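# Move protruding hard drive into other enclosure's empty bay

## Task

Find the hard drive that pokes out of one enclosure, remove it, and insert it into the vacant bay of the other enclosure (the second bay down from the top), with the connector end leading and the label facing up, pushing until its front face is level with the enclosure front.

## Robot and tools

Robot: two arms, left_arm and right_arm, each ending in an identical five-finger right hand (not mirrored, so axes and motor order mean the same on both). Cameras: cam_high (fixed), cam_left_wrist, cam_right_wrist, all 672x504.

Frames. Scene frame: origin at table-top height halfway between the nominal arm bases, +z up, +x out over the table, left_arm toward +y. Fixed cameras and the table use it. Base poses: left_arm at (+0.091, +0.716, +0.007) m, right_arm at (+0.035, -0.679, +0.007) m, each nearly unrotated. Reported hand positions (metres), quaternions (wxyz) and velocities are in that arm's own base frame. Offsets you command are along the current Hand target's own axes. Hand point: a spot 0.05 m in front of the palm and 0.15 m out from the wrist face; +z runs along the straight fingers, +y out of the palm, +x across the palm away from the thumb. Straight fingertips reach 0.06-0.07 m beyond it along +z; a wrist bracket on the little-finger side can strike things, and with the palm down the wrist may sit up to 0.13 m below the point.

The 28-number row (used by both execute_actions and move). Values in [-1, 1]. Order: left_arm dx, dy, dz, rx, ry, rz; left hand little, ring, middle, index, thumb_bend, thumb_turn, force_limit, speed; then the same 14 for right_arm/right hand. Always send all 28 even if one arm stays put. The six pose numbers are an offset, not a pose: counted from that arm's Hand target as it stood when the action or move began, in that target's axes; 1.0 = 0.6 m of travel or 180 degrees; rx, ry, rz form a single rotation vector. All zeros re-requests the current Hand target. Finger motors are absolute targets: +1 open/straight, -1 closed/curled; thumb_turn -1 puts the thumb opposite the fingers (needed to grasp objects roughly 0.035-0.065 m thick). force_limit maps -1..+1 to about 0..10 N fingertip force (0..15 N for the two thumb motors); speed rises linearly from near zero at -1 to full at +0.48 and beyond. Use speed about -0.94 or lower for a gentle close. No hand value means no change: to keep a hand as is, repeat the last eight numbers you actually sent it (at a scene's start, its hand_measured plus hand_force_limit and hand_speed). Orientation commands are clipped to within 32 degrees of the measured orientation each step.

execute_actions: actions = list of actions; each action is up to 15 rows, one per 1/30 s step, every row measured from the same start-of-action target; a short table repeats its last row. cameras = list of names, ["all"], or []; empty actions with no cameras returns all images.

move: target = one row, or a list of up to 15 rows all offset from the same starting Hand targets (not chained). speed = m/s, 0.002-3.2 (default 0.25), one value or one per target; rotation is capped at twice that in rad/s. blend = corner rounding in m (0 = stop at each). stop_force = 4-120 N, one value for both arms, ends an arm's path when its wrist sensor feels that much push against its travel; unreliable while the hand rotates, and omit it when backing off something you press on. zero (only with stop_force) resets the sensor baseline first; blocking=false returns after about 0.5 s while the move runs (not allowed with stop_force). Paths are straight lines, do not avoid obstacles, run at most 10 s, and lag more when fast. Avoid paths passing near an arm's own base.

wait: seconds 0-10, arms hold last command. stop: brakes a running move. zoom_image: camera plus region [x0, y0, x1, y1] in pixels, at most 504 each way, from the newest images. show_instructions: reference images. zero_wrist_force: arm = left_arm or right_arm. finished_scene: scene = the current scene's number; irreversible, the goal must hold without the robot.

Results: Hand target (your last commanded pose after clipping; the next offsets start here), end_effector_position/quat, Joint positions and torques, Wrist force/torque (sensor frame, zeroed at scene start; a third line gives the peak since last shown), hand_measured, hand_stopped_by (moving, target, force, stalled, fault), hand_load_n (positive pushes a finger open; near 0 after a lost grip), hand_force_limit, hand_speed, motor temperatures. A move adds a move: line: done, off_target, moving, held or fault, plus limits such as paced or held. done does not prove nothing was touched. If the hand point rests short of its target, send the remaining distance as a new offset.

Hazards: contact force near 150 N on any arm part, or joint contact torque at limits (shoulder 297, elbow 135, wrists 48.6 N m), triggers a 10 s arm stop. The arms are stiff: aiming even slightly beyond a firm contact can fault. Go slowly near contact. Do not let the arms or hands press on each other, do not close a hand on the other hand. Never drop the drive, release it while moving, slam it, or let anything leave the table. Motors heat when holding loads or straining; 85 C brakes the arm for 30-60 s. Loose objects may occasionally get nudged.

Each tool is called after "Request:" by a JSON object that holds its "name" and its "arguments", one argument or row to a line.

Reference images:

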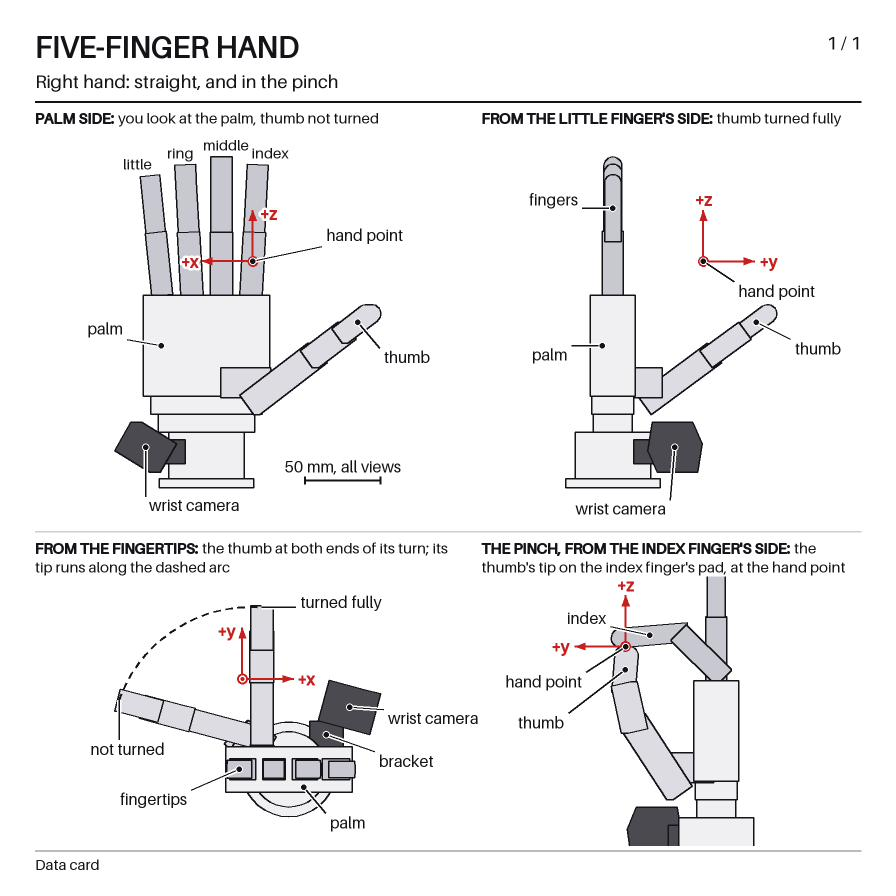

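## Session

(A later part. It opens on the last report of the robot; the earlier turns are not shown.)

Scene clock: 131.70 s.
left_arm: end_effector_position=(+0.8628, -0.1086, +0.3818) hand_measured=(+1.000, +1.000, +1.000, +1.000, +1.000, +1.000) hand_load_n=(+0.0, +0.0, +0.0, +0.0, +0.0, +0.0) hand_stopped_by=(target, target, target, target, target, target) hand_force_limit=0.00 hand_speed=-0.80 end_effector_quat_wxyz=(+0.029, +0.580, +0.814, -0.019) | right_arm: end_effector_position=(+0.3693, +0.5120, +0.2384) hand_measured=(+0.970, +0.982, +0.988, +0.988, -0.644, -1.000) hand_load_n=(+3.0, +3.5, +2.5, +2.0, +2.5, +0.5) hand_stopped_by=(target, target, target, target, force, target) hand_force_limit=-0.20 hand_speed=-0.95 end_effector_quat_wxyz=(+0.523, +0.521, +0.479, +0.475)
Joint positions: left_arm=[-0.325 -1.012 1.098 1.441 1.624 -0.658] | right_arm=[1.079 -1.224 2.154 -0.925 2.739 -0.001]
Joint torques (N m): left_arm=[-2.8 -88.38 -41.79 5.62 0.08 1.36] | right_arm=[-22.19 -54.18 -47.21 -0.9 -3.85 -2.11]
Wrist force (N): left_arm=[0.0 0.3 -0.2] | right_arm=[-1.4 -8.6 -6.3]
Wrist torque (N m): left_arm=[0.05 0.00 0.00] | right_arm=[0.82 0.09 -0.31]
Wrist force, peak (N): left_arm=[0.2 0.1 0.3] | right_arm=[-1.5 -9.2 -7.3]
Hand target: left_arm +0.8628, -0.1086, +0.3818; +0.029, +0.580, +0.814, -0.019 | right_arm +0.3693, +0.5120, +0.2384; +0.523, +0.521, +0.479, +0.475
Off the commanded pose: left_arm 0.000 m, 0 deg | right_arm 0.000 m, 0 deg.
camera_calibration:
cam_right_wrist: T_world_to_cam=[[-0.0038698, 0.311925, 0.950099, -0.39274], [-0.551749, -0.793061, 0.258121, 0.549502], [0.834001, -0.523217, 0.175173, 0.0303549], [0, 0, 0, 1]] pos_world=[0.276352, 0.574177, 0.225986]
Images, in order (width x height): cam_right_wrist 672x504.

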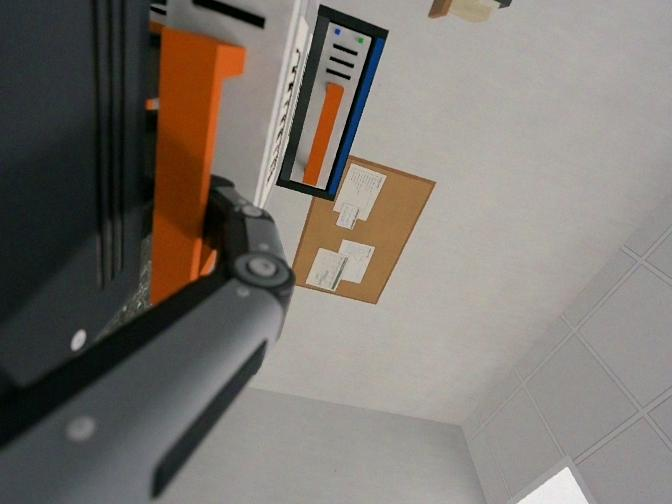

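Request:
{"name": "move", "arguments": {
  "target": [
    [0,0,0,0,0,0,1,1,1,1,1,1,0,-0.8,0,0,-0.006,0,0,0,0.97,0.982,0.988,0.988,-0.98,-1,-0.2,-0.95],
    [0,0,0,0,0,0,1,1,1,1,1,1,0,-0.8,-0.0035,0,-0.006,0,0,0,0.97,0.982,0.988,0.988,-0.98,-1,-0.2,-0.95],
    [0,0,0,0,0,0,1,1,1,1,1,1,0,-0.8,-0.0045,0,0.025,0,0,0,0.97,0.982,0.988,0.988,-0.98,-1,-0.2,-0.95]
  ],
  "speed": 0.015,
  "stop_force": 5
}}

Request:
{"name": "execute_actions", "arguments": {
  "actions": [
    [[0,0,0,0,0,0,1,1,1,1,1,1,0,-0.8,0,0,0.002,0,0,0,0.97,0.982,0.988,0.988,-0.98,-1,-0.2,-0.95]]
  ],
  "cameras": ["cam_right_wrist"]
}}

Request:
{"name": "zoom_image", "arguments": {
  "camera": "cam_right_wrist",
  "region": [290, 0, 330, 40]
}}

Request:
{"name": "zoom_image", "arguments": {
  "camera": "cam_right_wrist",
  "region": [260, 150, 300, 190]
}}

Scene clock: 134.07 s.
left_arm: end_effector_position=(+0.8628, -0.1086, +0.3818) hand_measured=(+1.000, +1.000, +1.000, +1.000, +1.000, +1.000) hand_load_n=(+0.0, +0.0, +0.0, +0.0, +0.0, +0.0) hand_stopped_by=(target, target, target, target, target, target) hand_force_limit=0.00 hand_speed=-0.80 end_effector_quat_wxyz=(+0.029, +0.580, +0.814, -0.019) | right_arm: end_effector_position=(+0.3692, +0.5121, +0.2384) hand_measured=(+0.970, +0.982, +0.988, +0.988, -0.644, -1.000) hand_load_n=(+4.0, +4.5, +3.0, +3.0, +3.5, +0.5) hand_stopped_by=(target, target, target, target, force, target) hand_force_limit=-0.20 hand_speed=-0.95 end_effector_quat_wxyz=(+0.523, +0.521, +0.479, +0.475)
Joint positions: left_arm=[-0.325 -1.012 1.098 1.441 1.624 -0.658] | right_arm=[1.079 -1.224 2.154 -0.925 2.74 -0.001]
Joint torques (N m): left_arm=[-1.5 -90.04 -41.63 5.84 0.01 1.56] | right_arm=[-19.12 -55.32 -44.09 -0.4 -3.36 -1.75]
Wrist force (N): left_arm=[-0.2 0.2 0.1] | right_arm=[0.4 -8.4 -0.2]
Wrist torque (N m): left_arm=[0.02 0.02 -0.01] | right_arm=[0.60 -0.09 -0.25]
Wrist force, peak (N): left_arm=[-0.3 -0.3 0.1] | right_arm=[-1.2 -8.7 -6.7]
Hand target: left_arm +0.8628, -0.1086, +0.3818; +0.029, +0.580, +0.814, -0.019 | right_arm +0.3692, +0.5121, +0.2384; +0.523, +0.521, +0.479, +0.475 (not the last commanded pose)
Off the commanded pose: left_arm 0.000 m, 0 deg | right_arm 0.015 m, 0 deg.
move: contact (right_arm); path passed 0 of 3 targets

Scene clock: 134.77 s.
left_arm: end_effector_position=(+0.8628, -0.1086, +0.3818) hand_measured=(+1.000, +1.000, +1.000, +1.000, +1.000, +1.000) hand_load_n=(+0.0, +0.0, +0.0, +0.0, +0.0, +0.0) hand_stopped_by=(target, target, target, target, target, target) hand_force_limit=0.00 hand_speed=-0.80 end_effector_quat_wxyz=(+0.029, +0.580, +0.814, -0.019) | right_arm: end_effector_position=(+0.3704, +0.5120, +0.2384) hand_measured=(+0.970, +0.982, +0.988, +0.988, -0.644, -1.000) hand_load_n=(+3.0, +3.5, +2.5, +2.5, +1.0, +0.0) hand_stopped_by=(target, target, target, target, force, target) hand_force_limit=-0.20 hand_speed=-0.95 end_effector_quat_wxyz=(+0.523, +0.521, +0.479, +0.475)
Joint positions: left_arm=[-0.325 -1.012 1.098 1.441 1.624 -0.658] | right_arm=[1.077 -1.224 2.154 -0.925 2.738 -0.001]
Joint torques (N m): left_arm=[-1.78 -93.15 -40.4 5.63 0.06 1.45] | right_arm=[-22.35 -53.28 -47.82 0.11 -3.65 -2.66]
Wrist force (N): left_arm=[-0.2 0.1 0.0] | right_arm=[-0.8 -8.5 -5.5]
Wrist torque (N m): left_arm=[0.02 0.03 -0.02] | right_arm=[0.71 0.00 -0.26]
Wrist force, peak (N): left_arm=[0.3 0.2 -0.2] | right_arm=[-1.2 -9.3 -6.7]
Hand target: left_arm +0.8628, -0.1086, +0.3818; +0.029, +0.580, +0.814, -0.019 | right_arm +0.3704, +0.5120, +0.2384; +0.523, +0.521, +0.479, +0.475
Off the commanded pose: left_arm 0.000 m, 0 deg | right_arm 0.000 m, 0 deg.
camera_calibration:
cam_right_wrist: T_world_to_cam=[[-0.0039124, 0.311917, 0.950101, -0.392594], [-0.551683, -0.793112, 0.258106, 0.550015], [0.834045, -0.523145, 0.175182, 0.0294303], [0, 0, 0, 1]] pos_world=[0.277352, 0.574076, 0.225886]
Images, in order (width x height): cam_right_wrist 672x504.

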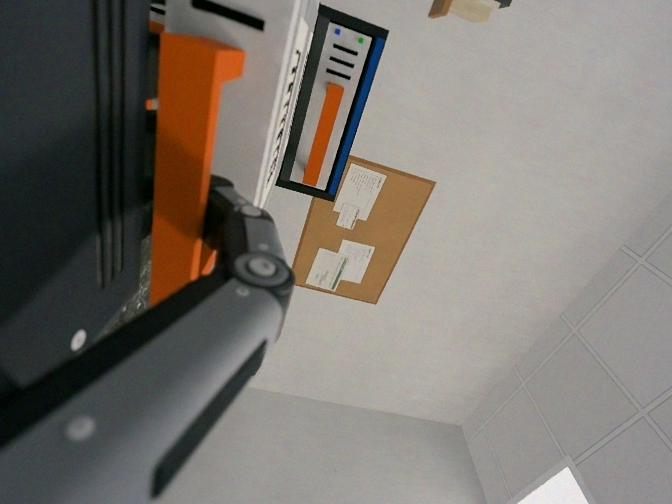

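Scaled by 12.600.

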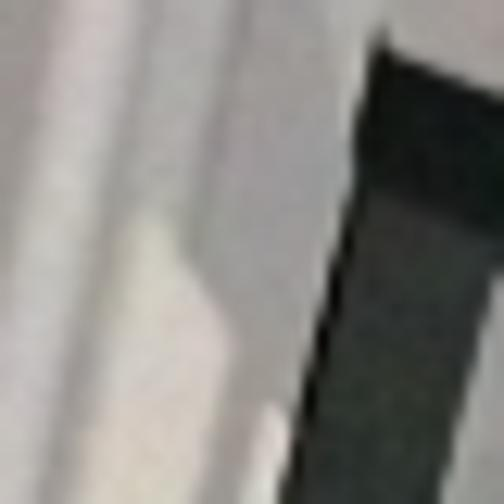

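Scaled by 12.600.

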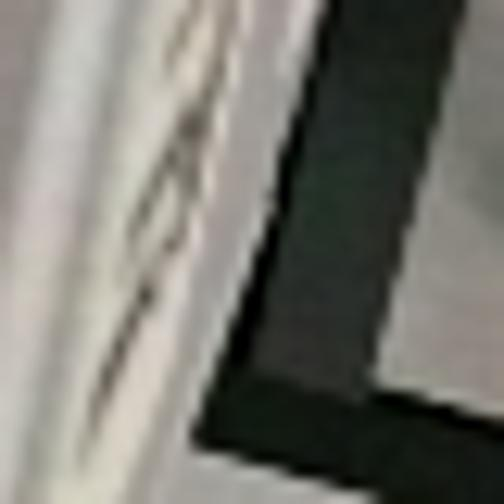

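Request:
{"name": "move", "arguments": {
  "target": [
    [0,0,0,0,0,0,1,1,1,1,1,1,0,-0.8,0,0,-0.006,0,0,0,0.97,0.982,0.988,0.988,-0.98,-1,-0.2,-0.95],
    [0,0,0,0,0,0,1,1,1,1,1,1,0,-0.8,-0.0035,0,-0.008,0,0,0,0.97,0.982,0.988,0.988,-0.98,-1,-0.2,-0.95]
  ],
  "speed": 0.03
}}

Request:
{"name": "execute_actions", "arguments": {
  "actions": [
    [[0,0,0,0,0,0,1,1,1,1,1,1,0,-0.8,0,0,0,0,0,0,0.97,0.982,0.988,0.988,-1,-1,-0.1,-0.93]]
  ],
  "cameras": ["cam_right_wrist"]
}}

Request:
{"name": "zoom_image", "arguments": {
  "camera": "cam_right_wrist",
  "region": [130, 0, 330, 300]
}}

Scene clock: 136.40 s.
left_arm: end_effector_position=(+0.8628, -0.1086, +0.3818) hand_measured=(+1.000, +1.000, +1.000, +1.000, +1.000, +1.000) hand_load_n=(+0.5, +0.0, +0.0, +0.0, +0.0, +0.0) hand_stopped_by=(target, target, target, target, target, target) hand_force_limit=0.00 hand_speed=-0.80 end_effector_quat_wxyz=(+0.029, +0.580, +0.814, -0.019) | right_arm: end_effector_position=(+0.3655, +0.5105, +0.2384) hand_measured=(+0.970, +0.982, +0.988, +0.988, -0.644, -1.000) hand_load_n=(+4.0, +5.0, +3.5, +3.0, +2.5, +0.0) hand_stopped_by=(target, target, target, target, force, target) hand_force_limit=-0.20 hand_speed=-0.95 end_effector_quat_wxyz=(+0.523, +0.521, +0.479, +0.475)
Joint positions: left_arm=[-0.325 -1.012 1.098 1.441 1.624 -0.658] | right_arm=[1.084 -1.227 2.159 -0.926 2.744 -0.001]
Joint torques (N m): left_arm=[-2.95 -91.16 -42.17 5.87 0.09 1.27] | right_arm=[17.64 -74.22 -18.07 -3.49 4.67 2.04]
Wrist force (N): left_arm=[0.0 0.1 0.1] | right_arm=[0.5 -8.1 -0.3]
Wrist torque (N m): left_arm=[0.02 0.00 0.00] | right_arm=[0.65 -0.12 -0.23]
Wrist force, peak (N): left_arm=[0.2 0.5 -0.1] | right_arm=[-0.8 -8.8 -5.4]
Hand target: left_arm +0.8628, -0.1086, +0.3818; +0.029, +0.580, +0.814, -0.019 | right_arm +0.3654, +0.5103, +0.2384; +0.523, +0.521, +0.479, +0.475
Off the commanded pose: left_arm 0.000 m, 0 deg | right_arm 0.000 m, 0 deg.
move: done

Scene clock: 137.10 s.
left_arm: end_effector_position=(+0.8628, -0.1086, +0.3818) hand_measured=(+1.000, +1.000, +1.000, +1.000, +1.000, +1.000) hand_load_n=(+0.0, +0.0, +0.0, +0.0, -0.5, +0.0) hand_stopped_by=(target, target, target, target, target, target) hand_force_limit=0.00 hand_speed=-0.80 end_effector_quat_wxyz=(+0.029, +0.580, +0.814, -0.019) | right_arm: end_effector_position=(+0.3654, +0.5103, +0.2384) hand_measured=(+0.970, +0.982, +0.988, +0.988, -0.664, -1.000) hand_load_n=(+3.5, +4.0, +2.5, +3.0, +7.0, +0.5) hand_stopped_by=(target, target, target, target, force, target) hand_force_limit=-0.10 hand_speed=-0.93 end_effector_quat_wxyz=(+0.523, +0.521, +0.479, +0.475)
Joint positions: left_arm=[-0.325 -1.012 1.098 1.441 1.624 -0.658] | right_arm=[1.084 -1.227 2.159 -0.926 2.744 -0.001]
Joint torques (N m): left_arm=[-2.39 -91.8 -40.12 6.16 0.54 1.33] | right_arm=[17.44 -74.96 -18.64 -3.58 4.83 1.58]
Wrist force (N): left_arm=[0.0 0.0 0.2] | right_arm=[0.5 -8.3 -0.2]
Wrist torque (N m): left_arm=[-0.01 0.00 0.00] | right_arm=[0.61 -0.11 -0.24]
Wrist force, peak (N): left_arm=[0.0 0.2 -0.4] | right_arm=[0.7 -8.7 0.0]
Hand target: left_arm +0.8628, -0.1086, +0.3818; +0.029, +0.580, +0.814, -0.019 | right_arm +0.3654, +0.5103, +0.2384; +0.523, +0.521, +0.479, +0.475
Off the commanded pose: left_arm 0.000 m, 0 deg | right_arm 0.000 m, 0 deg.
camera_calibration:
cam_right_wrist: T_world_to_cam=[[-0.0039124, 0.311917, 0.950101, -0.392178], [-0.551683, -0.793112, 0.258106, 0.545882], [0.834045, -0.523145, 0.175182, 0.0326937], [0, 0, 0, 1]] pos_world=[0.272352, 0.572376, 0.225986]
Images, in order (width x height): cam_right_wrist 672x504.

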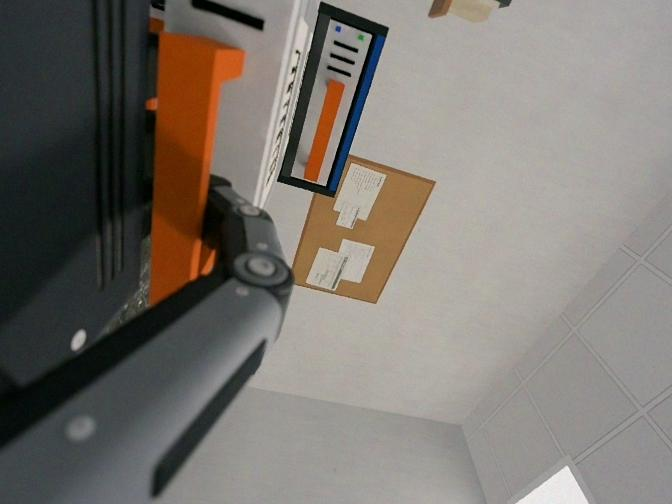

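Scaled by 1.680.

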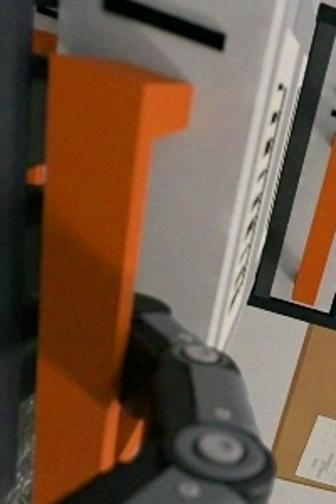

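Request:
{"name": "move", "arguments": {
  "target": [0,0,0,0,0,0,1,1,1,1,1,1,0,-0.8,-0.001,0,0.025,0,0,0,0.97,0.982,0.988,0.988,-1,-1,-0.1,-0.93],
  "speed": 0.015,
  "stop_force": 5,
  "cameras": ["cam_right_wrist"]
}}

Request:
{"name": "zoom_image", "arguments": {
  "camera": "cam_right_wrist",
  "region": [290, 0, 330, 40]
}}

Request:
{"name": "zoom_image", "arguments": {
  "camera": "cam_right_wrist",
  "region": [260, 150, 300, 190]
}}

Scene clock: 139.50 s.
left_arm: end_effector_position=(+0.8628, -0.1086, +0.3818) hand_measured=(+1.000, +1.000, +1.000, +1.000, +1.000, +1.000) hand_load_n=(+0.0, +0.0, +0.0, +0.0, +0.0, +0.0) hand_stopped_by=(target, target, target, target, target, target) hand_force_limit=0.00 hand_speed=-0.80 end_effector_quat_wxyz=(+0.029, +0.580, +0.814, -0.019) | right_arm: end_effector_position=(+0.3703, +0.5096, +0.2384) hand_measured=(+0.970, +0.982, +0.988, +0.988, -0.664, -1.000) hand_load_n=(+4.0, +4.0, +2.5, +2.5, +4.5, +0.5) hand_stopped_by=(target, target, target, target, force, target) hand_force_limit=-0.10 hand_speed=-0.93 end_effector_quat_wxyz=(+0.523, +0.521, +0.479, +0.475)
Joint positions: left_arm=[-0.325 -1.012 1.098 1.441 1.624 -0.658] | right_arm=[1.075 -1.227 2.159 -0.926 2.736 -0.001]
Joint torques (N m): left_arm=[-1.67 -92.11 -41.54 5.37 0.2 1.37] | right_arm=[16.6 -74.53 -17.91 -3.19 4.56 1.19]
Wrist force (N): left_arm=[0.1 0.1 -0.2] | right_arm=[0.5 -8.9 -0.1]
Wrist torque (N m): left_arm=[0.03 -0.01 0.01] | right_arm=[0.52 -0.12 -0.25]
Wrist force, peak (N): left_arm=[0.0 0.5 -0.2] | right_arm=[-1.3 -9.3 -7.6]
Hand target: left_arm +0.8628, -0.1086, +0.3818; +0.029, +0.580, +0.814, -0.019 | right_arm +0.3703, +0.5096, +0.2384; +0.523, +0.521, +0.479, +0.475 (not the last commanded pose)
Off the commanded pose: left_arm 0.000 m, 0 deg | right_arm 0.010 m, 0 deg.
move: contact (right_arm)
camera_calibration:
cam_right_wrist: T_world_to_cam=[[-0.00383327, 0.311866, 0.950118, -0.391843], [-0.551662, -0.793126, 0.25811, 0.548057], [0.834059, -0.523154, 0.175085, 0.0282813], [0, 0, 0, 1]] pos_world=[0.277252, 0.571676, 0.225886]
Images, in order (width x height): cam_right_wrist 672x504.

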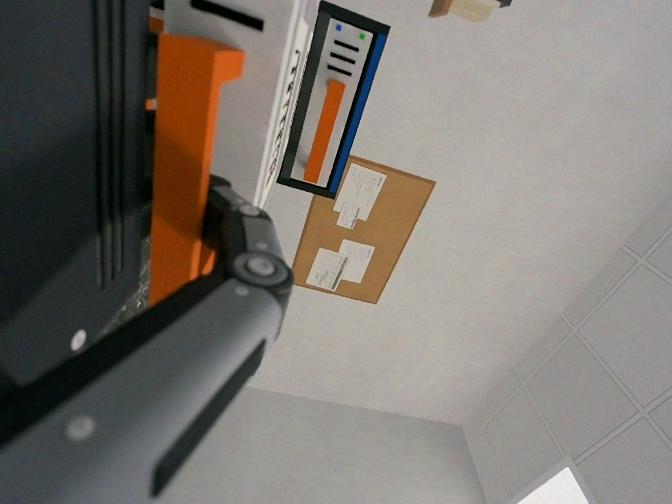

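Scaled by 12.600.

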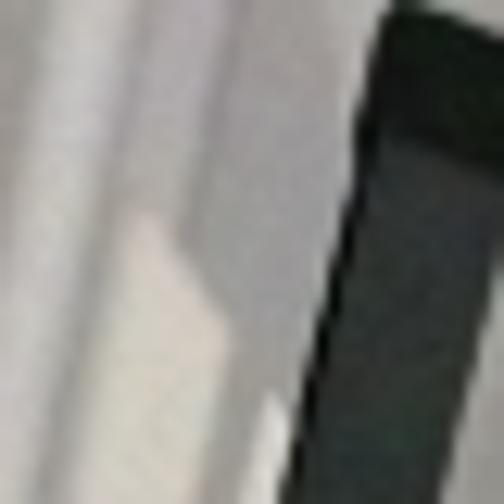

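Scaled by 12.600.

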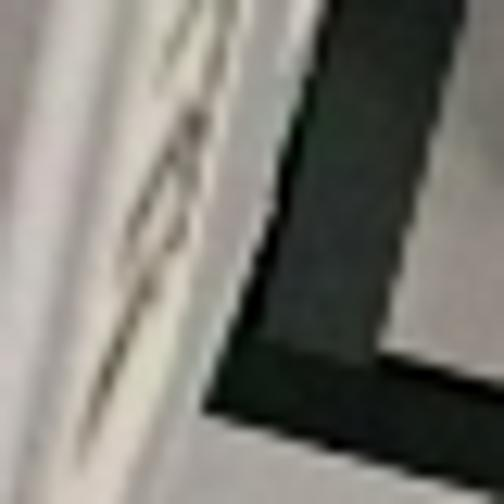

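Request:
{"name": "move", "arguments": {
  "target": [-0.1957,-0.846,-0.0407,0.4014,-0.3171,-0.3465,1,1,1,1,1,1,0,-0.8,0,0,-0.006,0,0,0,0.97,0.982,0.988,0.988,-1,-1,-0.1,-0.93],
  "speed": 0.4
}}

Request:
{"name": "move", "arguments": {
  "target": [0.1348,0.2892,0.4718,0,0,0,1,1,1,1,1,1,0,-0.8,0,0,0,0,0,0,0.97,0.982,0.988,0.988,-1,-1,-0.1,-0.93],
  "speed": 0.25,
  "cameras": ["all"]
}}

Scene clock: 149.10 s.
left_arm: end_effector_position=(+0.4205, -0.3832, +0.4130) hand_measured=(+1.000, +1.000, +1.000, +1.000, +1.000, +1.000) hand_load_n=(-0.5, +0.0, +0.0, +0.0, +0.0, +0.0) hand_stopped_by=(target, target, target, target, target, target) hand_force_limit=0.00 hand_speed=-0.80 end_effector_quat_wxyz=(+0.041, -0.041, +0.706, -0.706) | right_arm: end_effector_position=(+0.3667, +0.5099, +0.2384) hand_measured=(+0.970, +0.982, +0.988, +0.988, -0.664, -1.000) hand_load_n=(+3.5, +4.0, +3.0, +2.5, +5.0, +0.5) hand_stopped_by=(target, target, target, target, force, target) hand_force_limit=-0.10 hand_speed=-0.93 end_effector_quat_wxyz=(+0.523, +0.521, +0.479, +0.475)
Joint positions: left_arm=[-0.804 -1.923 2.212 -0.289 2.222 -3.142] | right_arm=[1.081 -1.227 2.159 -0.927 2.742 -0.001]
Joint torques (N m): left_arm=[-19.36 -28.16 -35.1 -3.42 -3.88 -3.64] | right_arm=[17.11 -74.86 -18.46 -3.28 4.67 1.94]
Wrist force (N): left_arm=[0.1 0.6 -2.4] | right_arm=[0.7 -8.4 -0.2]
Wrist torque (N m): left_arm=[-0.07 0.09 0.31] | right_arm=[0.61 -0.13 -0.23]
Wrist force, peak (N): left_arm=[0.6 1.1 -2.5] | right_arm=[1.0 -8.7 -0.2]
Hand target: left_arm +0.4205, -0.3832, +0.4130; +0.041, -0.041, +0.706, -0.706 | right_arm +0.3667, +0.5099, +0.2384; +0.523, +0.521, +0.479, +0.475
Off the commanded pose: left_arm 0.000 m, 0 deg | right_arm 0.000 m, 0 deg.
move: done

Scene clock: 151.23 s.
left_arm: end_effector_position=(+0.3729, -0.6736, +0.2397) hand_measured=(+1.000, +1.000, +1.000, +1.000, +1.000, +1.000) hand_load_n=(+0.0, +0.0, +0.0, +0.0, +0.0, -0.5) hand_stopped_by=(target, target, target, target, target, target) hand_force_limit=0.00 hand_speed=-0.80 end_effector_quat_wxyz=(+0.041, -0.041, +0.706, -0.706) | right_arm: end_effector_position=(+0.3667, +0.5099, +0.2384) hand_measured=(+0.970, +0.982, +0.988, +0.988, -0.664, -1.000) hand_load_n=(+4.0, +4.0, +3.0, +2.5, +4.5, +0.5) hand_stopped_by=(target, target, target, target, force, target) hand_force_limit=-0.10 hand_speed=-0.93 end_effector_quat_wxyz=(+0.523, +0.521, +0.479, +0.475)
Joint positions: left_arm=[-1.268 -1.486 2.194 -0.708 1.757 -3.142] | right_arm=[1.081 -1.227 2.159 -0.927 2.742 -0.001]
Joint torques (N m): left_arm=[-20.87 -33.05 -44.59 -3.92 -3.14 -3.41] | right_arm=[15.17 -76.7 -18.93 -3.16 4.66 1.81]
Wrist force (N): left_arm=[0.4 0.5 -2.5] | right_arm=[0.9 -8.1 -0.1]
Wrist torque (N m): left_arm=[-0.04 0.07 0.35] | right_arm=[0.64 -0.17 -0.21]
Wrist force, peak (N): left_arm=[-0.3 -0.2 -3.6] | right_arm=[0.9 -8.8 -0.1]
Hand target: left_arm +0.3730, -0.6738, +0.2396; +0.041, -0.041, +0.706, -0.706 | right_arm +0.3667, +0.5099, +0.2384; +0.523, +0.521, +0.479, +0.475
Off the commanded pose: left_arm 0.000 m, 0 deg | right_arm 0.000 m, 0 deg.
move: done
camera_calibration:
cam_left_wrist: T_world_to_cam=[[-0.257187, 0.00958998, -0.966314, 0.329142], [0.787236, 0.582019, -0.203749, 0.151667], [0.560459, -0.813119, -0.157237, -0.608459], [0, 0, 0, 1]] pos_world=[0.30627, -0.586178, 0.253284]
cam_right_wrist: T_world_to_cam=[[-0.00383327, 0.311866, 0.950118, -0.392045], [-0.551662, -0.793126, 0.25811, 0.546283], [0.834059, -0.523154, 0.175085, 0.0314233], [0, 0, 0, 1]] pos_world=[0.273652, 0.571976, 0.225986]

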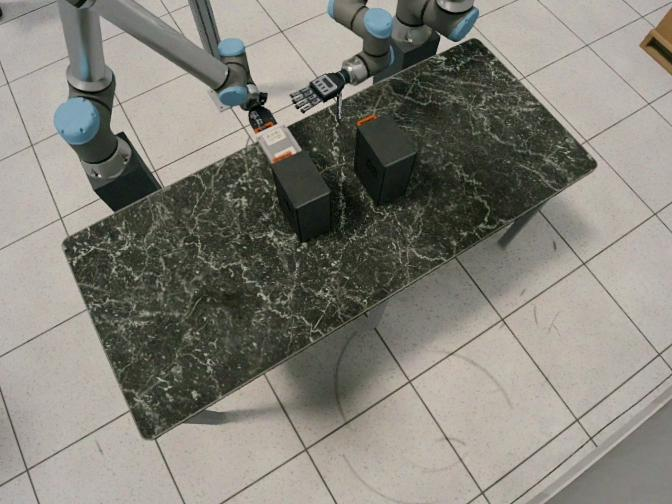

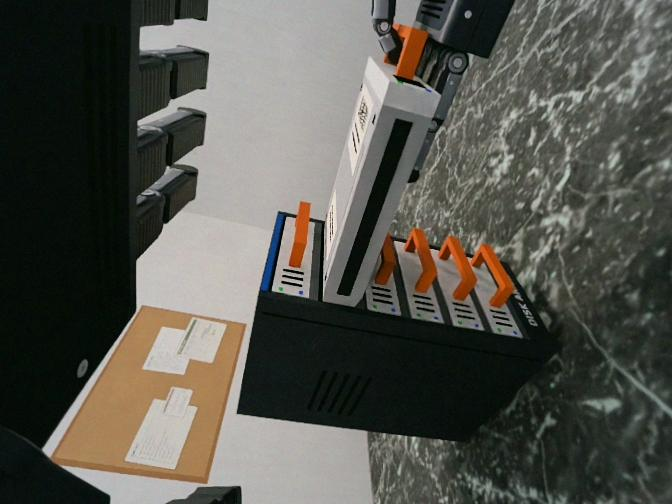

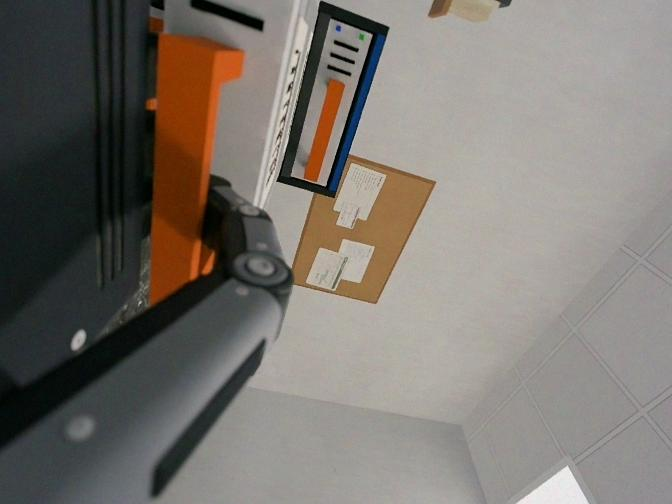

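Request:
{"name": "zoom_image", "arguments": {
  "camera": "cam_left_wrist",
  "region": [260, 180, 420, 320]
}}

Request:
{"name": "zoom_image", "arguments": {
  "camera": "cam_left_wrist",
  "region": [300, 240, 380, 320]
}}

Request:
{"name": "zoom_image", "arguments": {
  "camera": "cam_left_wrist",
  "region": [330, 0, 490, 160]
}}

Scaled by 3.150.

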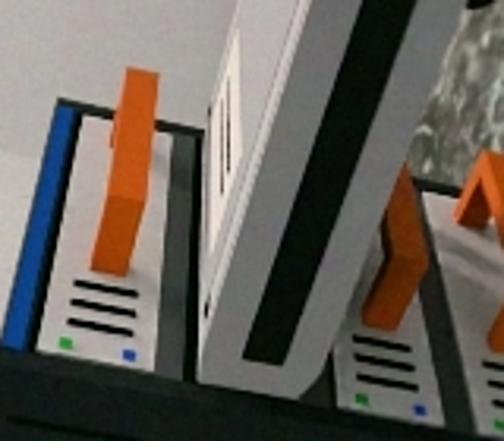

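Scaled by 6.300.

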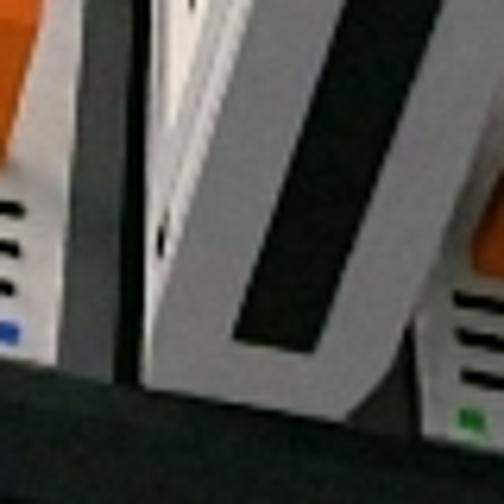

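Scaled by 3.150.

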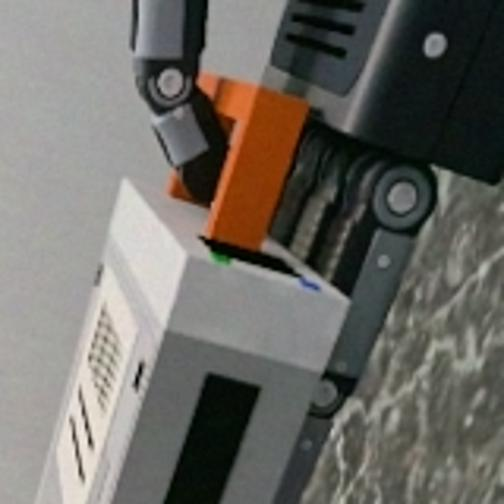

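Request:
{"name": "move", "arguments": {
  "target": [
    [0,0,0,0,0,0,1,1,1,1,1,1,0,-0.8,0,0,-0.0117,0,0,0,0.97,0.982,0.988,0.988,-1,-1,-0.1,-0.93],
    [0,0,0,0,0,0,1,1,1,1,1,1,0,-0.8,0.0037,0,-0.0117,0,-0.0139,0,0.97,0.982,0.988,0.988,-1,-1,-0.1,-0.93]
  ],
  "speed": 0.04,
  "cameras": ["cam_left_wrist","cam_right_wrist"]
}}

Request:
{"name": "zoom_image", "arguments": {
  "camera": "cam_left_wrist",
  "region": [290, 230, 390, 330]
}}

Request:
{"name": "zoom_image", "arguments": {
  "camera": "cam_left_wrist",
  "region": [330, 40, 470, 180]
}}

Request:
{"name": "zoom_image", "arguments": {
  "camera": "cam_left_wrist",
  "region": [220, 190, 400, 370]
}}

Scene clock: 157.53 s.
left_arm: end_effector_position=(+0.3730, -0.6738, +0.2396) hand_measured=(+1.000, +1.000, +1.000, +1.000, +1.000, +1.000) hand_load_n=(+0.0, +0.0, +0.0, +0.0, +0.0, +0.0) hand_stopped_by=(target, target, target, target, target, target) hand_force_limit=0.00 hand_speed=-0.80 end_effector_quat_wxyz=(+0.041, -0.041, +0.706, -0.706) | right_arm: end_effector_position=(+0.3599, +0.5127, +0.2384) hand_measured=(+0.970, +0.982, +0.988, +0.988, -0.664, -1.000) hand_load_n=(+3.5, +4.0, +3.0, +2.5, +4.5, +0.0) hand_stopped_by=(target, target, target, target, force, target) hand_force_limit=-0.10 hand_speed=-0.93 end_effector_quat_wxyz=(+0.533, +0.531, +0.468, +0.463)
Joint positions: left_arm=[-1.268 -1.486 2.194 -0.708 1.757 -3.142] | right_arm=[1.1 -1.211 2.133 -0.917 2.803 -0.001]
Joint torques (N m): left_arm=[-19.51 -33.5 -44.43 -4.01 -3.82 -4.02] | right_arm=[16.9 -56.34 -44.46 0.35 4.6 2.24]
Wrist force (N): left_arm=[0.2 0.6 -2.3] | right_arm=[0.7 -8.6 -0.2]
Wrist torque (N m): left_arm=[-0.03 0.11 0.34] | right_arm=[0.58 -0.14 -0.24]
Wrist force, peak (N): left_arm=[0.7 0.5 -2.8] | right_arm=[0.9 -8.7 -0.3]
Hand target: left_arm +0.3730, -0.6738, +0.2396; +0.041, -0.041, +0.706, -0.706 | right_arm +0.3599, +0.5128, +0.2384; +0.533, +0.531, +0.468, +0.463
Off the commanded pose: left_arm 0.000 m, 0 deg | right_arm 0.000 m, 0 deg.
move: done
camera_calibration:
cam_left_wrist: T_world_to_cam=[[-0.257187, 0.00958998, -0.966314, 0.329047], [0.787236, 0.582019, -0.203749, 0.151763], [0.560459, -0.813119, -0.157237, -0.608637], [0, 0, 0, 1]] pos_world=[0.30627, -0.586378, 0.253184]
cam_right_wrist: T_world_to_cam=[[0.00937189, 0.311976, 0.950044, -0.397711], [-0.585539, -0.768452, 0.25812, 0.544365], [0.81059, -0.558707, 0.175472, 0.0652244], [0, 0, 0, 1]] pos_world=[0.269604, 0.578836, 0.225886]
Images, in order (width x height): cam_left_wrist 672x504, cam_right_wrist 672x504.

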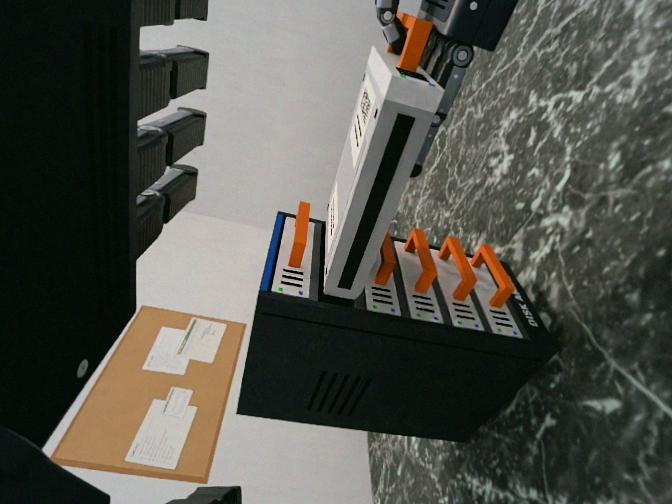

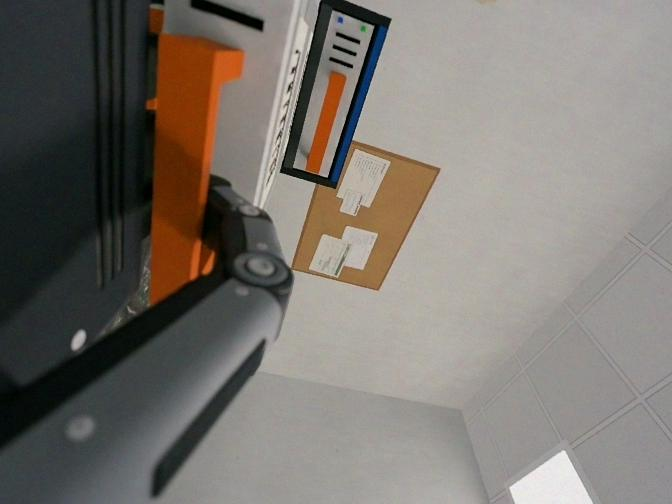

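Scaled by 5.040.

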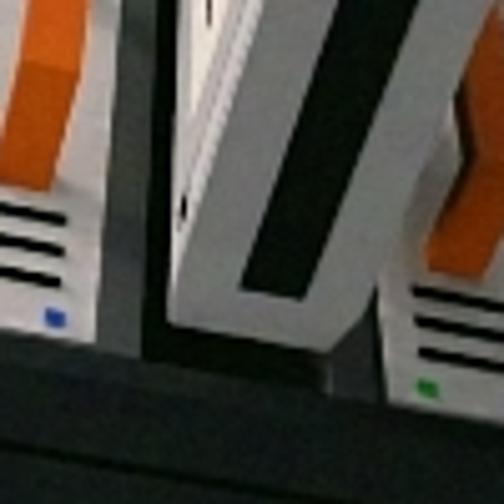

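Scaled by 3.600.

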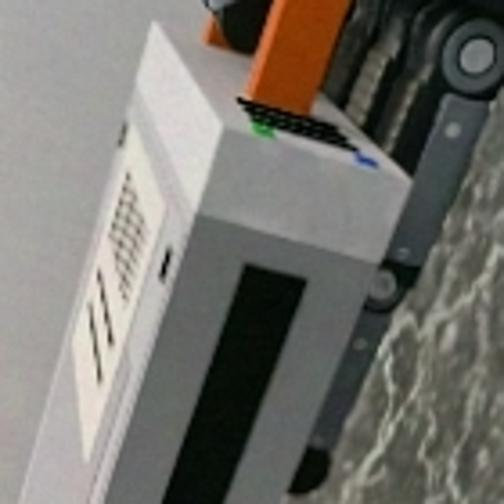

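Scaled by 2.800.

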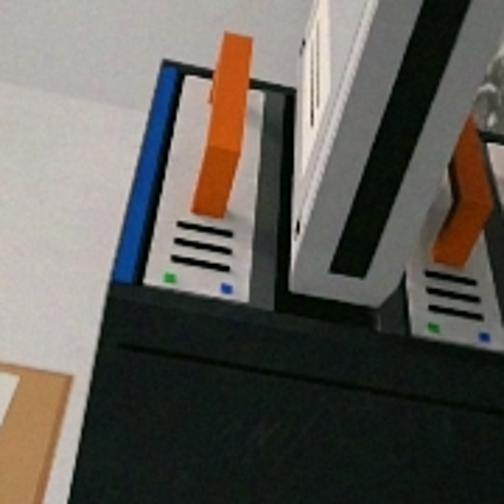

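Request:
{"name": "move", "arguments": {
  "target": [0,0,0,0,0,0,1,1,1,1,1,1,0,-0.8,0.0033,0.0015,0,0,-0.0028,0,0.97,0.982,0.988,0.988,-1,-1,-0.1,-0.93],
  "speed": 0.04
}}

Request:
{"name": "move", "arguments": {
  "target": [0,0,0,0,0,0,1,1,1,1,1,1,0,-0.8,0,0,0.03,0,0,0,0.97,0.982,0.988,0.988,-1,-1,-0.1,-0.93],
  "speed": 0.02,
  "stop_force": 5,
  "cameras": ["cam_left_wrist","cam_right_wrist"]
}}

Request:
{"name": "zoom_image", "arguments": {
  "camera": "cam_left_wrist",
  "region": [290, 230, 390, 330]
}}

Request:
{"name": "zoom_image", "arguments": {
  "camera": "cam_right_wrist",
  "region": [260, 150, 300, 190]
}}

Scene clock: 160.67 s.
left_arm: end_effector_position=(+0.3730, -0.6738, +0.2396) hand_measured=(+1.000, +1.000, +1.000, +1.000, +1.000, +1.000) hand_load_n=(+0.0, +0.0, +0.0, +0.0, +0.0, +0.0) hand_stopped_by=(target, target, target, target, target, target) hand_force_limit=0.00 hand_speed=-0.80 end_effector_quat_wxyz=(+0.041, -0.041, +0.706, -0.706) | right_arm: end_effector_position=(+0.3602, +0.5147, +0.2393) hand_measured=(+0.970, +0.982, +0.988, +0.988, -0.664, -1.000) hand_load_n=(+4.0, +4.0, +2.5, +3.0, +4.5, +0.5) hand_stopped_by=(target, target, target, target, force, target) hand_force_limit=-0.10 hand_speed=-0.93 end_effector_quat_wxyz=(+0.535, +0.533, +0.466, +0.461)
Joint positions: left_arm=[-1.268 -1.486 2.194 -0.708 1.757 -3.142] | right_arm=[1.102 -1.207 2.124 -0.912 2.814 -0.001]
Joint torques (N m): left_arm=[-19.6 -31.99 -45.17 -4.25 -3.79 -3.64] | right_arm=[17.08 -56.74 -43.85 0.62 4.63 1.54]
Wrist force (N): left_arm=[0.3 0.5 -2.1] | right_arm=[0.6 -8.5 -0.2]
Wrist torque (N m): left_arm=[-0.06 0.08 0.35] | right_arm=[0.59 -0.12 -0.27]
Wrist force, peak (N): left_arm=[0.5 0.5 -2.8] | right_arm=[0.8 -8.8 0.1]
Hand target: left_arm +0.3730, -0.6738, +0.2396; +0.041, -0.041, +0.706, -0.706 | right_arm +0.3602, +0.5147, +0.2393; +0.535, +0.533, +0.466, +0.461
Off the commanded pose: left_arm 0.000 m, 0 deg | right_arm 0.000 m, 0 deg.
move: done

Scene clock: 162.60 s.
left_arm: end_effector_position=(+0.3730, -0.6738, +0.2396) hand_measured=(+1.000, +1.000, +1.000, +1.000, +1.000, +1.000) hand_load_n=(+0.0, +0.0, +0.0, +0.0, +0.0, -0.5) hand_stopped_by=(target, target, target, target, target, target) hand_force_limit=0.00 hand_speed=-0.80 end_effector_quat_wxyz=(+0.041, -0.041, +0.706, -0.706) | right_arm: end_effector_position=(+0.3780, +0.5122, +0.2393) hand_measured=(+0.970, +0.982, +0.988, +0.988, -0.664, -1.000) hand_load_n=(+3.5, +4.5, +4.5, +4.0, +3.5, -0.5) hand_stopped_by=(target, target, target, target, force, target) hand_force_limit=-0.10 hand_speed=-0.93 end_effector_quat_wxyz=(+0.535, +0.533, +0.466, +0.461)
Joint positions: left_arm=[-1.268 -1.486 2.194 -0.708 1.757 -3.142] | right_arm=[1.072 -1.206 2.123 -0.911 2.785 -0.001]
Joint torques (N m): left_arm=[-21.76 -32.82 -43.55 -4.15 -3.61 -3.68] | right_arm=[-17.76 -55.48 -47.42 -1.28 -5.04 -3.13]
Wrist force (N): left_arm=[0.5 0.4 -2.3] | right_arm=[-3.6 -9.3 -2.2]
Wrist torque (N m): left_arm=[-0.05 0.06 0.36] | right_arm=[0.83 -0.60 -0.46]
Wrist force, peak (N): left_arm=[0.7 0.6 -2.8] | right_arm=[-4.2 -9.6 -3.7]
Hand target: left_arm +0.3730, -0.6738, +0.2396; +0.041, -0.041, +0.706, -0.706 | right_arm +0.3780, +0.5122, +0.2393; +0.535, +0.533, +0.466, +0.461
Off the commanded pose: left_arm 0.000 m, 0 deg | right_arm 0.000 m, 0 deg.
move: done
camera_calibration:
cam_left_wrist: T_world_to_cam=[[-0.257187, 0.00958998, -0.966314, 0.329047], [0.787236, 0.582019, -0.203749, 0.151763], [0.560459, -0.813119, -0.157237, -0.608637], [0, 0, 0, 1]] pos_world=[0.30627, -0.586378, 0.253184]
cam_right_wrist: T_world_to_cam=[[0.0121731, 0.311805, 0.950068, -0.399523], [-0.592567, -0.763076, 0.258028, 0.554234], [0.805429, -0.56612, 0.175476, 0.0557343], [0, 0, 0, 1]] pos_world=[0.288395, 0.579049, 0.226786]
Images, in order (width x height): cam_left_wrist 672x504, cam_right_wrist 672x504.

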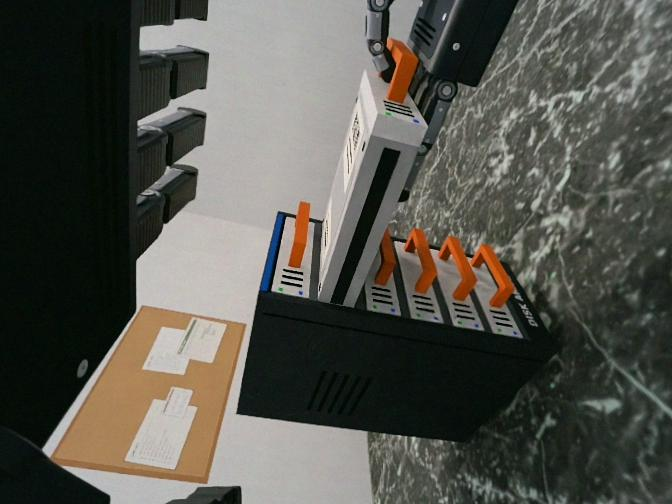

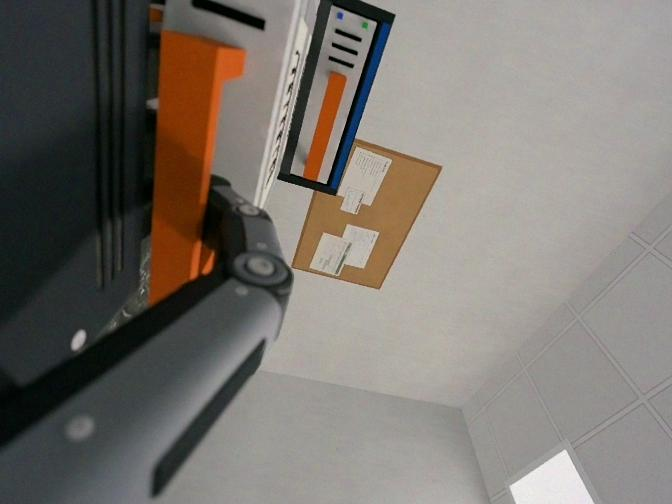

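Scaled by 5.040.

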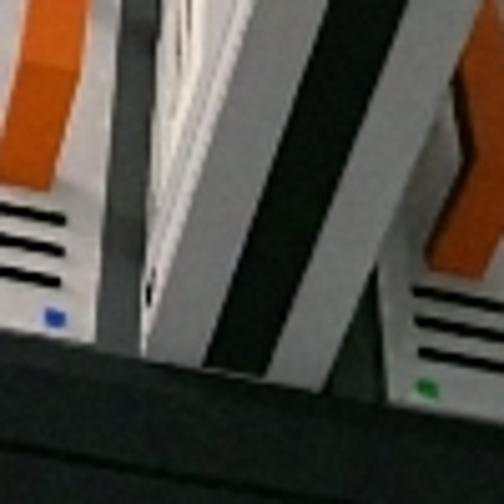

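Scaled by 12.600.

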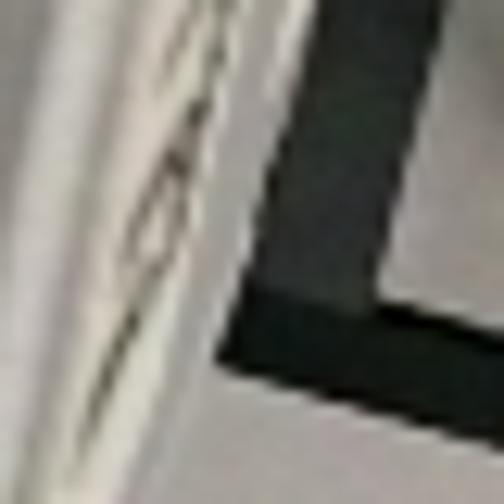

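Request:
{"name": "move", "arguments": {
  "target": [0,0,0,0,0,0,1,1,1,1,1,1,0,-0.8,-0.0018,-0.0005,0,0,0,0,0.97,0.982,0.988,0.988,-1,-1,-0.1,-0.93],
  "speed": 0.02
}}

Request:
{"name": "move", "arguments": {
  "target": [0,0,0,0,0,0,1,1,1,1,1,1,0,-0.8,0,0,0.0333,0,0,0,0.97,0.982,0.988,0.988,-1,-1,-0.1,-0.93],
  "speed": 0.02,
  "stop_force": 8,
  "cameras": ["cam_left_wrist","cam_right_wrist"]
}}

Request:
{"name": "zoom_image", "arguments": {
  "camera": "cam_left_wrist",
  "region": [290, 230, 390, 330]
}}

Scene clock: 163.90 s.
left_arm: end_effector_position=(+0.3730, -0.6738, +0.2396) hand_measured=(+1.000, +1.000, +1.000, +1.000, +1.000, +1.000) hand_load_n=(+0.0, +0.0, +0.0, +0.0, +0.0, +0.0) hand_stopped_by=(target, target, target, target, target, target) hand_force_limit=0.00 hand_speed=-0.80 end_effector_quat_wxyz=(+0.041, -0.041, +0.706, -0.706) | right_arm: end_effector_position=(+0.3778, +0.5112, +0.2390) hand_measured=(+0.970, +0.982, +0.988, +0.988, -0.664, -1.000) hand_load_n=(+3.5, +4.5, +3.5, +3.5, +2.5, +0.0) hand_stopped_by=(target, target, target, target, force, target) hand_force_limit=-0.10 hand_speed=-0.93 end_effector_quat_wxyz=(+0.535, +0.533, +0.466, +0.461)
Joint positions: left_arm=[-1.268 -1.486 2.194 -0.708 1.757 -3.142] | right_arm=[1.071 -1.206 2.125 -0.913 2.784 -0.001]
Joint torques (N m): left_arm=[-21.36 -30.5 -45.3 -3.63 -3.44 -3.24] | right_arm=[-19.81 -76.37 -18.46 -3.31 -3.48 -2.16]
Wrist force (N): left_arm=[0.6 0.5 -2.7] | right_arm=[0.6 -8.2 0.0]
Wrist torque (N m): left_arm=[-0.01 0.05 0.37] | right_arm=[0.63 -0.12 -0.23]
Wrist force, peak (N): left_arm=[0.6 0.5 -2.7] | right_arm=[-3.7 -9.6 -2.3]
Hand target: left_arm +0.3730, -0.6738, +0.2396; +0.041, -0.041, +0.706, -0.706 | right_arm +0.3778, +0.5111, +0.2390; +0.535, +0.533, +0.466, +0.461
Off the commanded pose: left_arm 0.000 m, 0 deg | right_arm 0.000 m, 0 deg.
move: done

Scene clock: 165.93 s.
left_arm: end_effector_position=(+0.3730, -0.6738, +0.2396) hand_measured=(+1.000, +1.000, +1.000, +1.000, +1.000, +1.000) hand_load_n=(+0.0, +0.0, +0.0, -0.5, +0.0, -0.5) hand_stopped_by=(target, target, target, target, target, target) hand_force_limit=0.00 hand_speed=-0.80 end_effector_quat_wxyz=(+0.041, -0.041, +0.706, -0.706) | right_arm: end_effector_position=(+0.3976, +0.5083, +0.2389) hand_measured=(+0.970, +0.982, +0.988, +0.988, -0.664, -1.000) hand_load_n=(+4.5, +5.0, +4.0, +3.5, +3.0, +0.0) hand_stopped_by=(target, target, target, target, force, target) hand_force_limit=-0.10 hand_speed=-0.93 end_effector_quat_wxyz=(+0.535, +0.533, +0.466, +0.461)
Joint positions: left_arm=[-1.268 -1.486 2.194 -0.708 1.757 -3.142] | right_arm=[1.038 -1.205 2.122 -0.912 2.751 -0.002]
Joint torques (N m): left_arm=[-18.45 -32.99 -45.28 -4.5 -3.16 -4.03] | right_arm=[-18.91 -55.46 -45.45 0.14 -3.41 -2.74]
Wrist force (N): left_arm=[0.8 0.4 -2.4] | right_arm=[0.2 -9.1 -0.6]
Wrist torque (N m): left_arm=[-0.06 0.02 0.37] | right_arm=[0.74 -0.04 -0.32]
Wrist force, peak (N): left_arm=[0.5 0.6 -2.8] | right_arm=[0.7 -9.5 -0.6]
Hand target: left_arm +0.3730, -0.6738, +0.2396; +0.041, -0.041, +0.706, -0.706 | right_arm +0.3976, +0.5083, +0.2389; +0.535, +0.533, +0.466, +0.461
Off the commanded pose: left_arm 0.000 m, 0 deg | right_arm 0.000 m, 0 deg.
move: done
camera_calibration:
cam_left_wrist: T_world_to_cam=[[-0.257187, 0.00958998, -0.966314, 0.329047], [0.787236, 0.582019, -0.203749, 0.151763], [0.560459, -0.813119, -0.157237, -0.608637], [0, 0, 0, 1]] pos_world=[0.30627, -0.586378, 0.253184]
cam_right_wrist: T_world_to_cam=[[0.0121731, 0.311805, 0.950068, -0.398166], [-0.592567, -0.763076, 0.258028, 0.562976], [0.805429, -0.56612, 0.175476, 0.0378102], [0, 0, 0, 1]] pos_world=[0.307995, 0.575149, 0.226386]
Images, in order (width x height): cam_left_wrist 672x504, cam_right_wrist 672x504.

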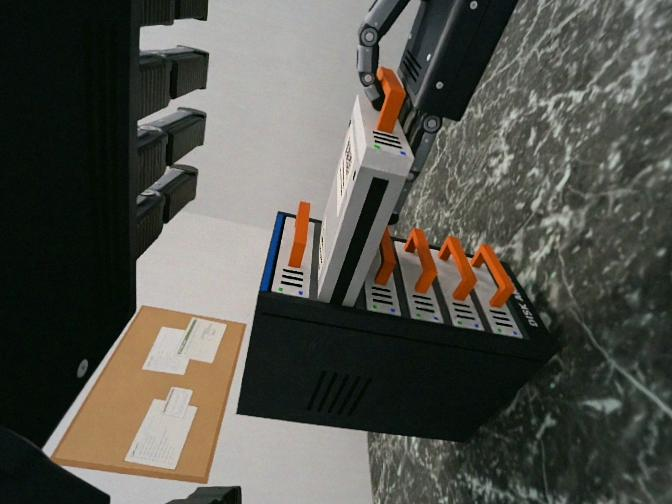

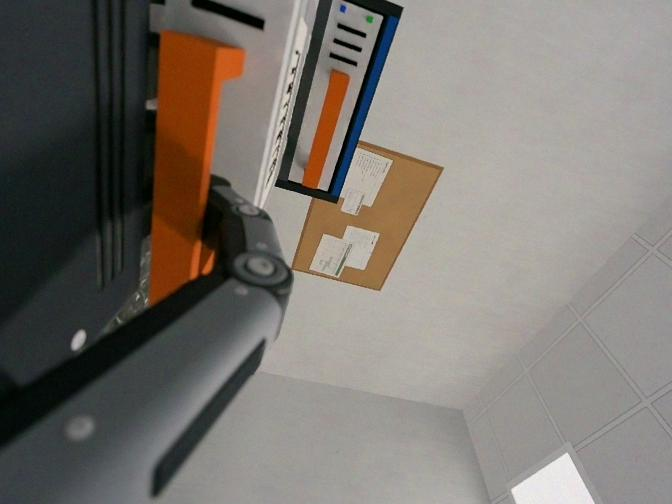

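Scaled by 5.040.

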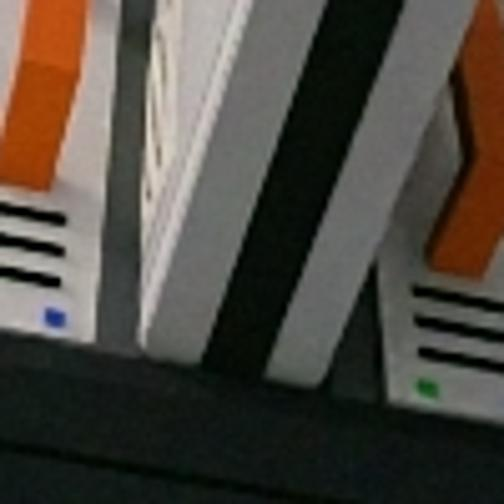

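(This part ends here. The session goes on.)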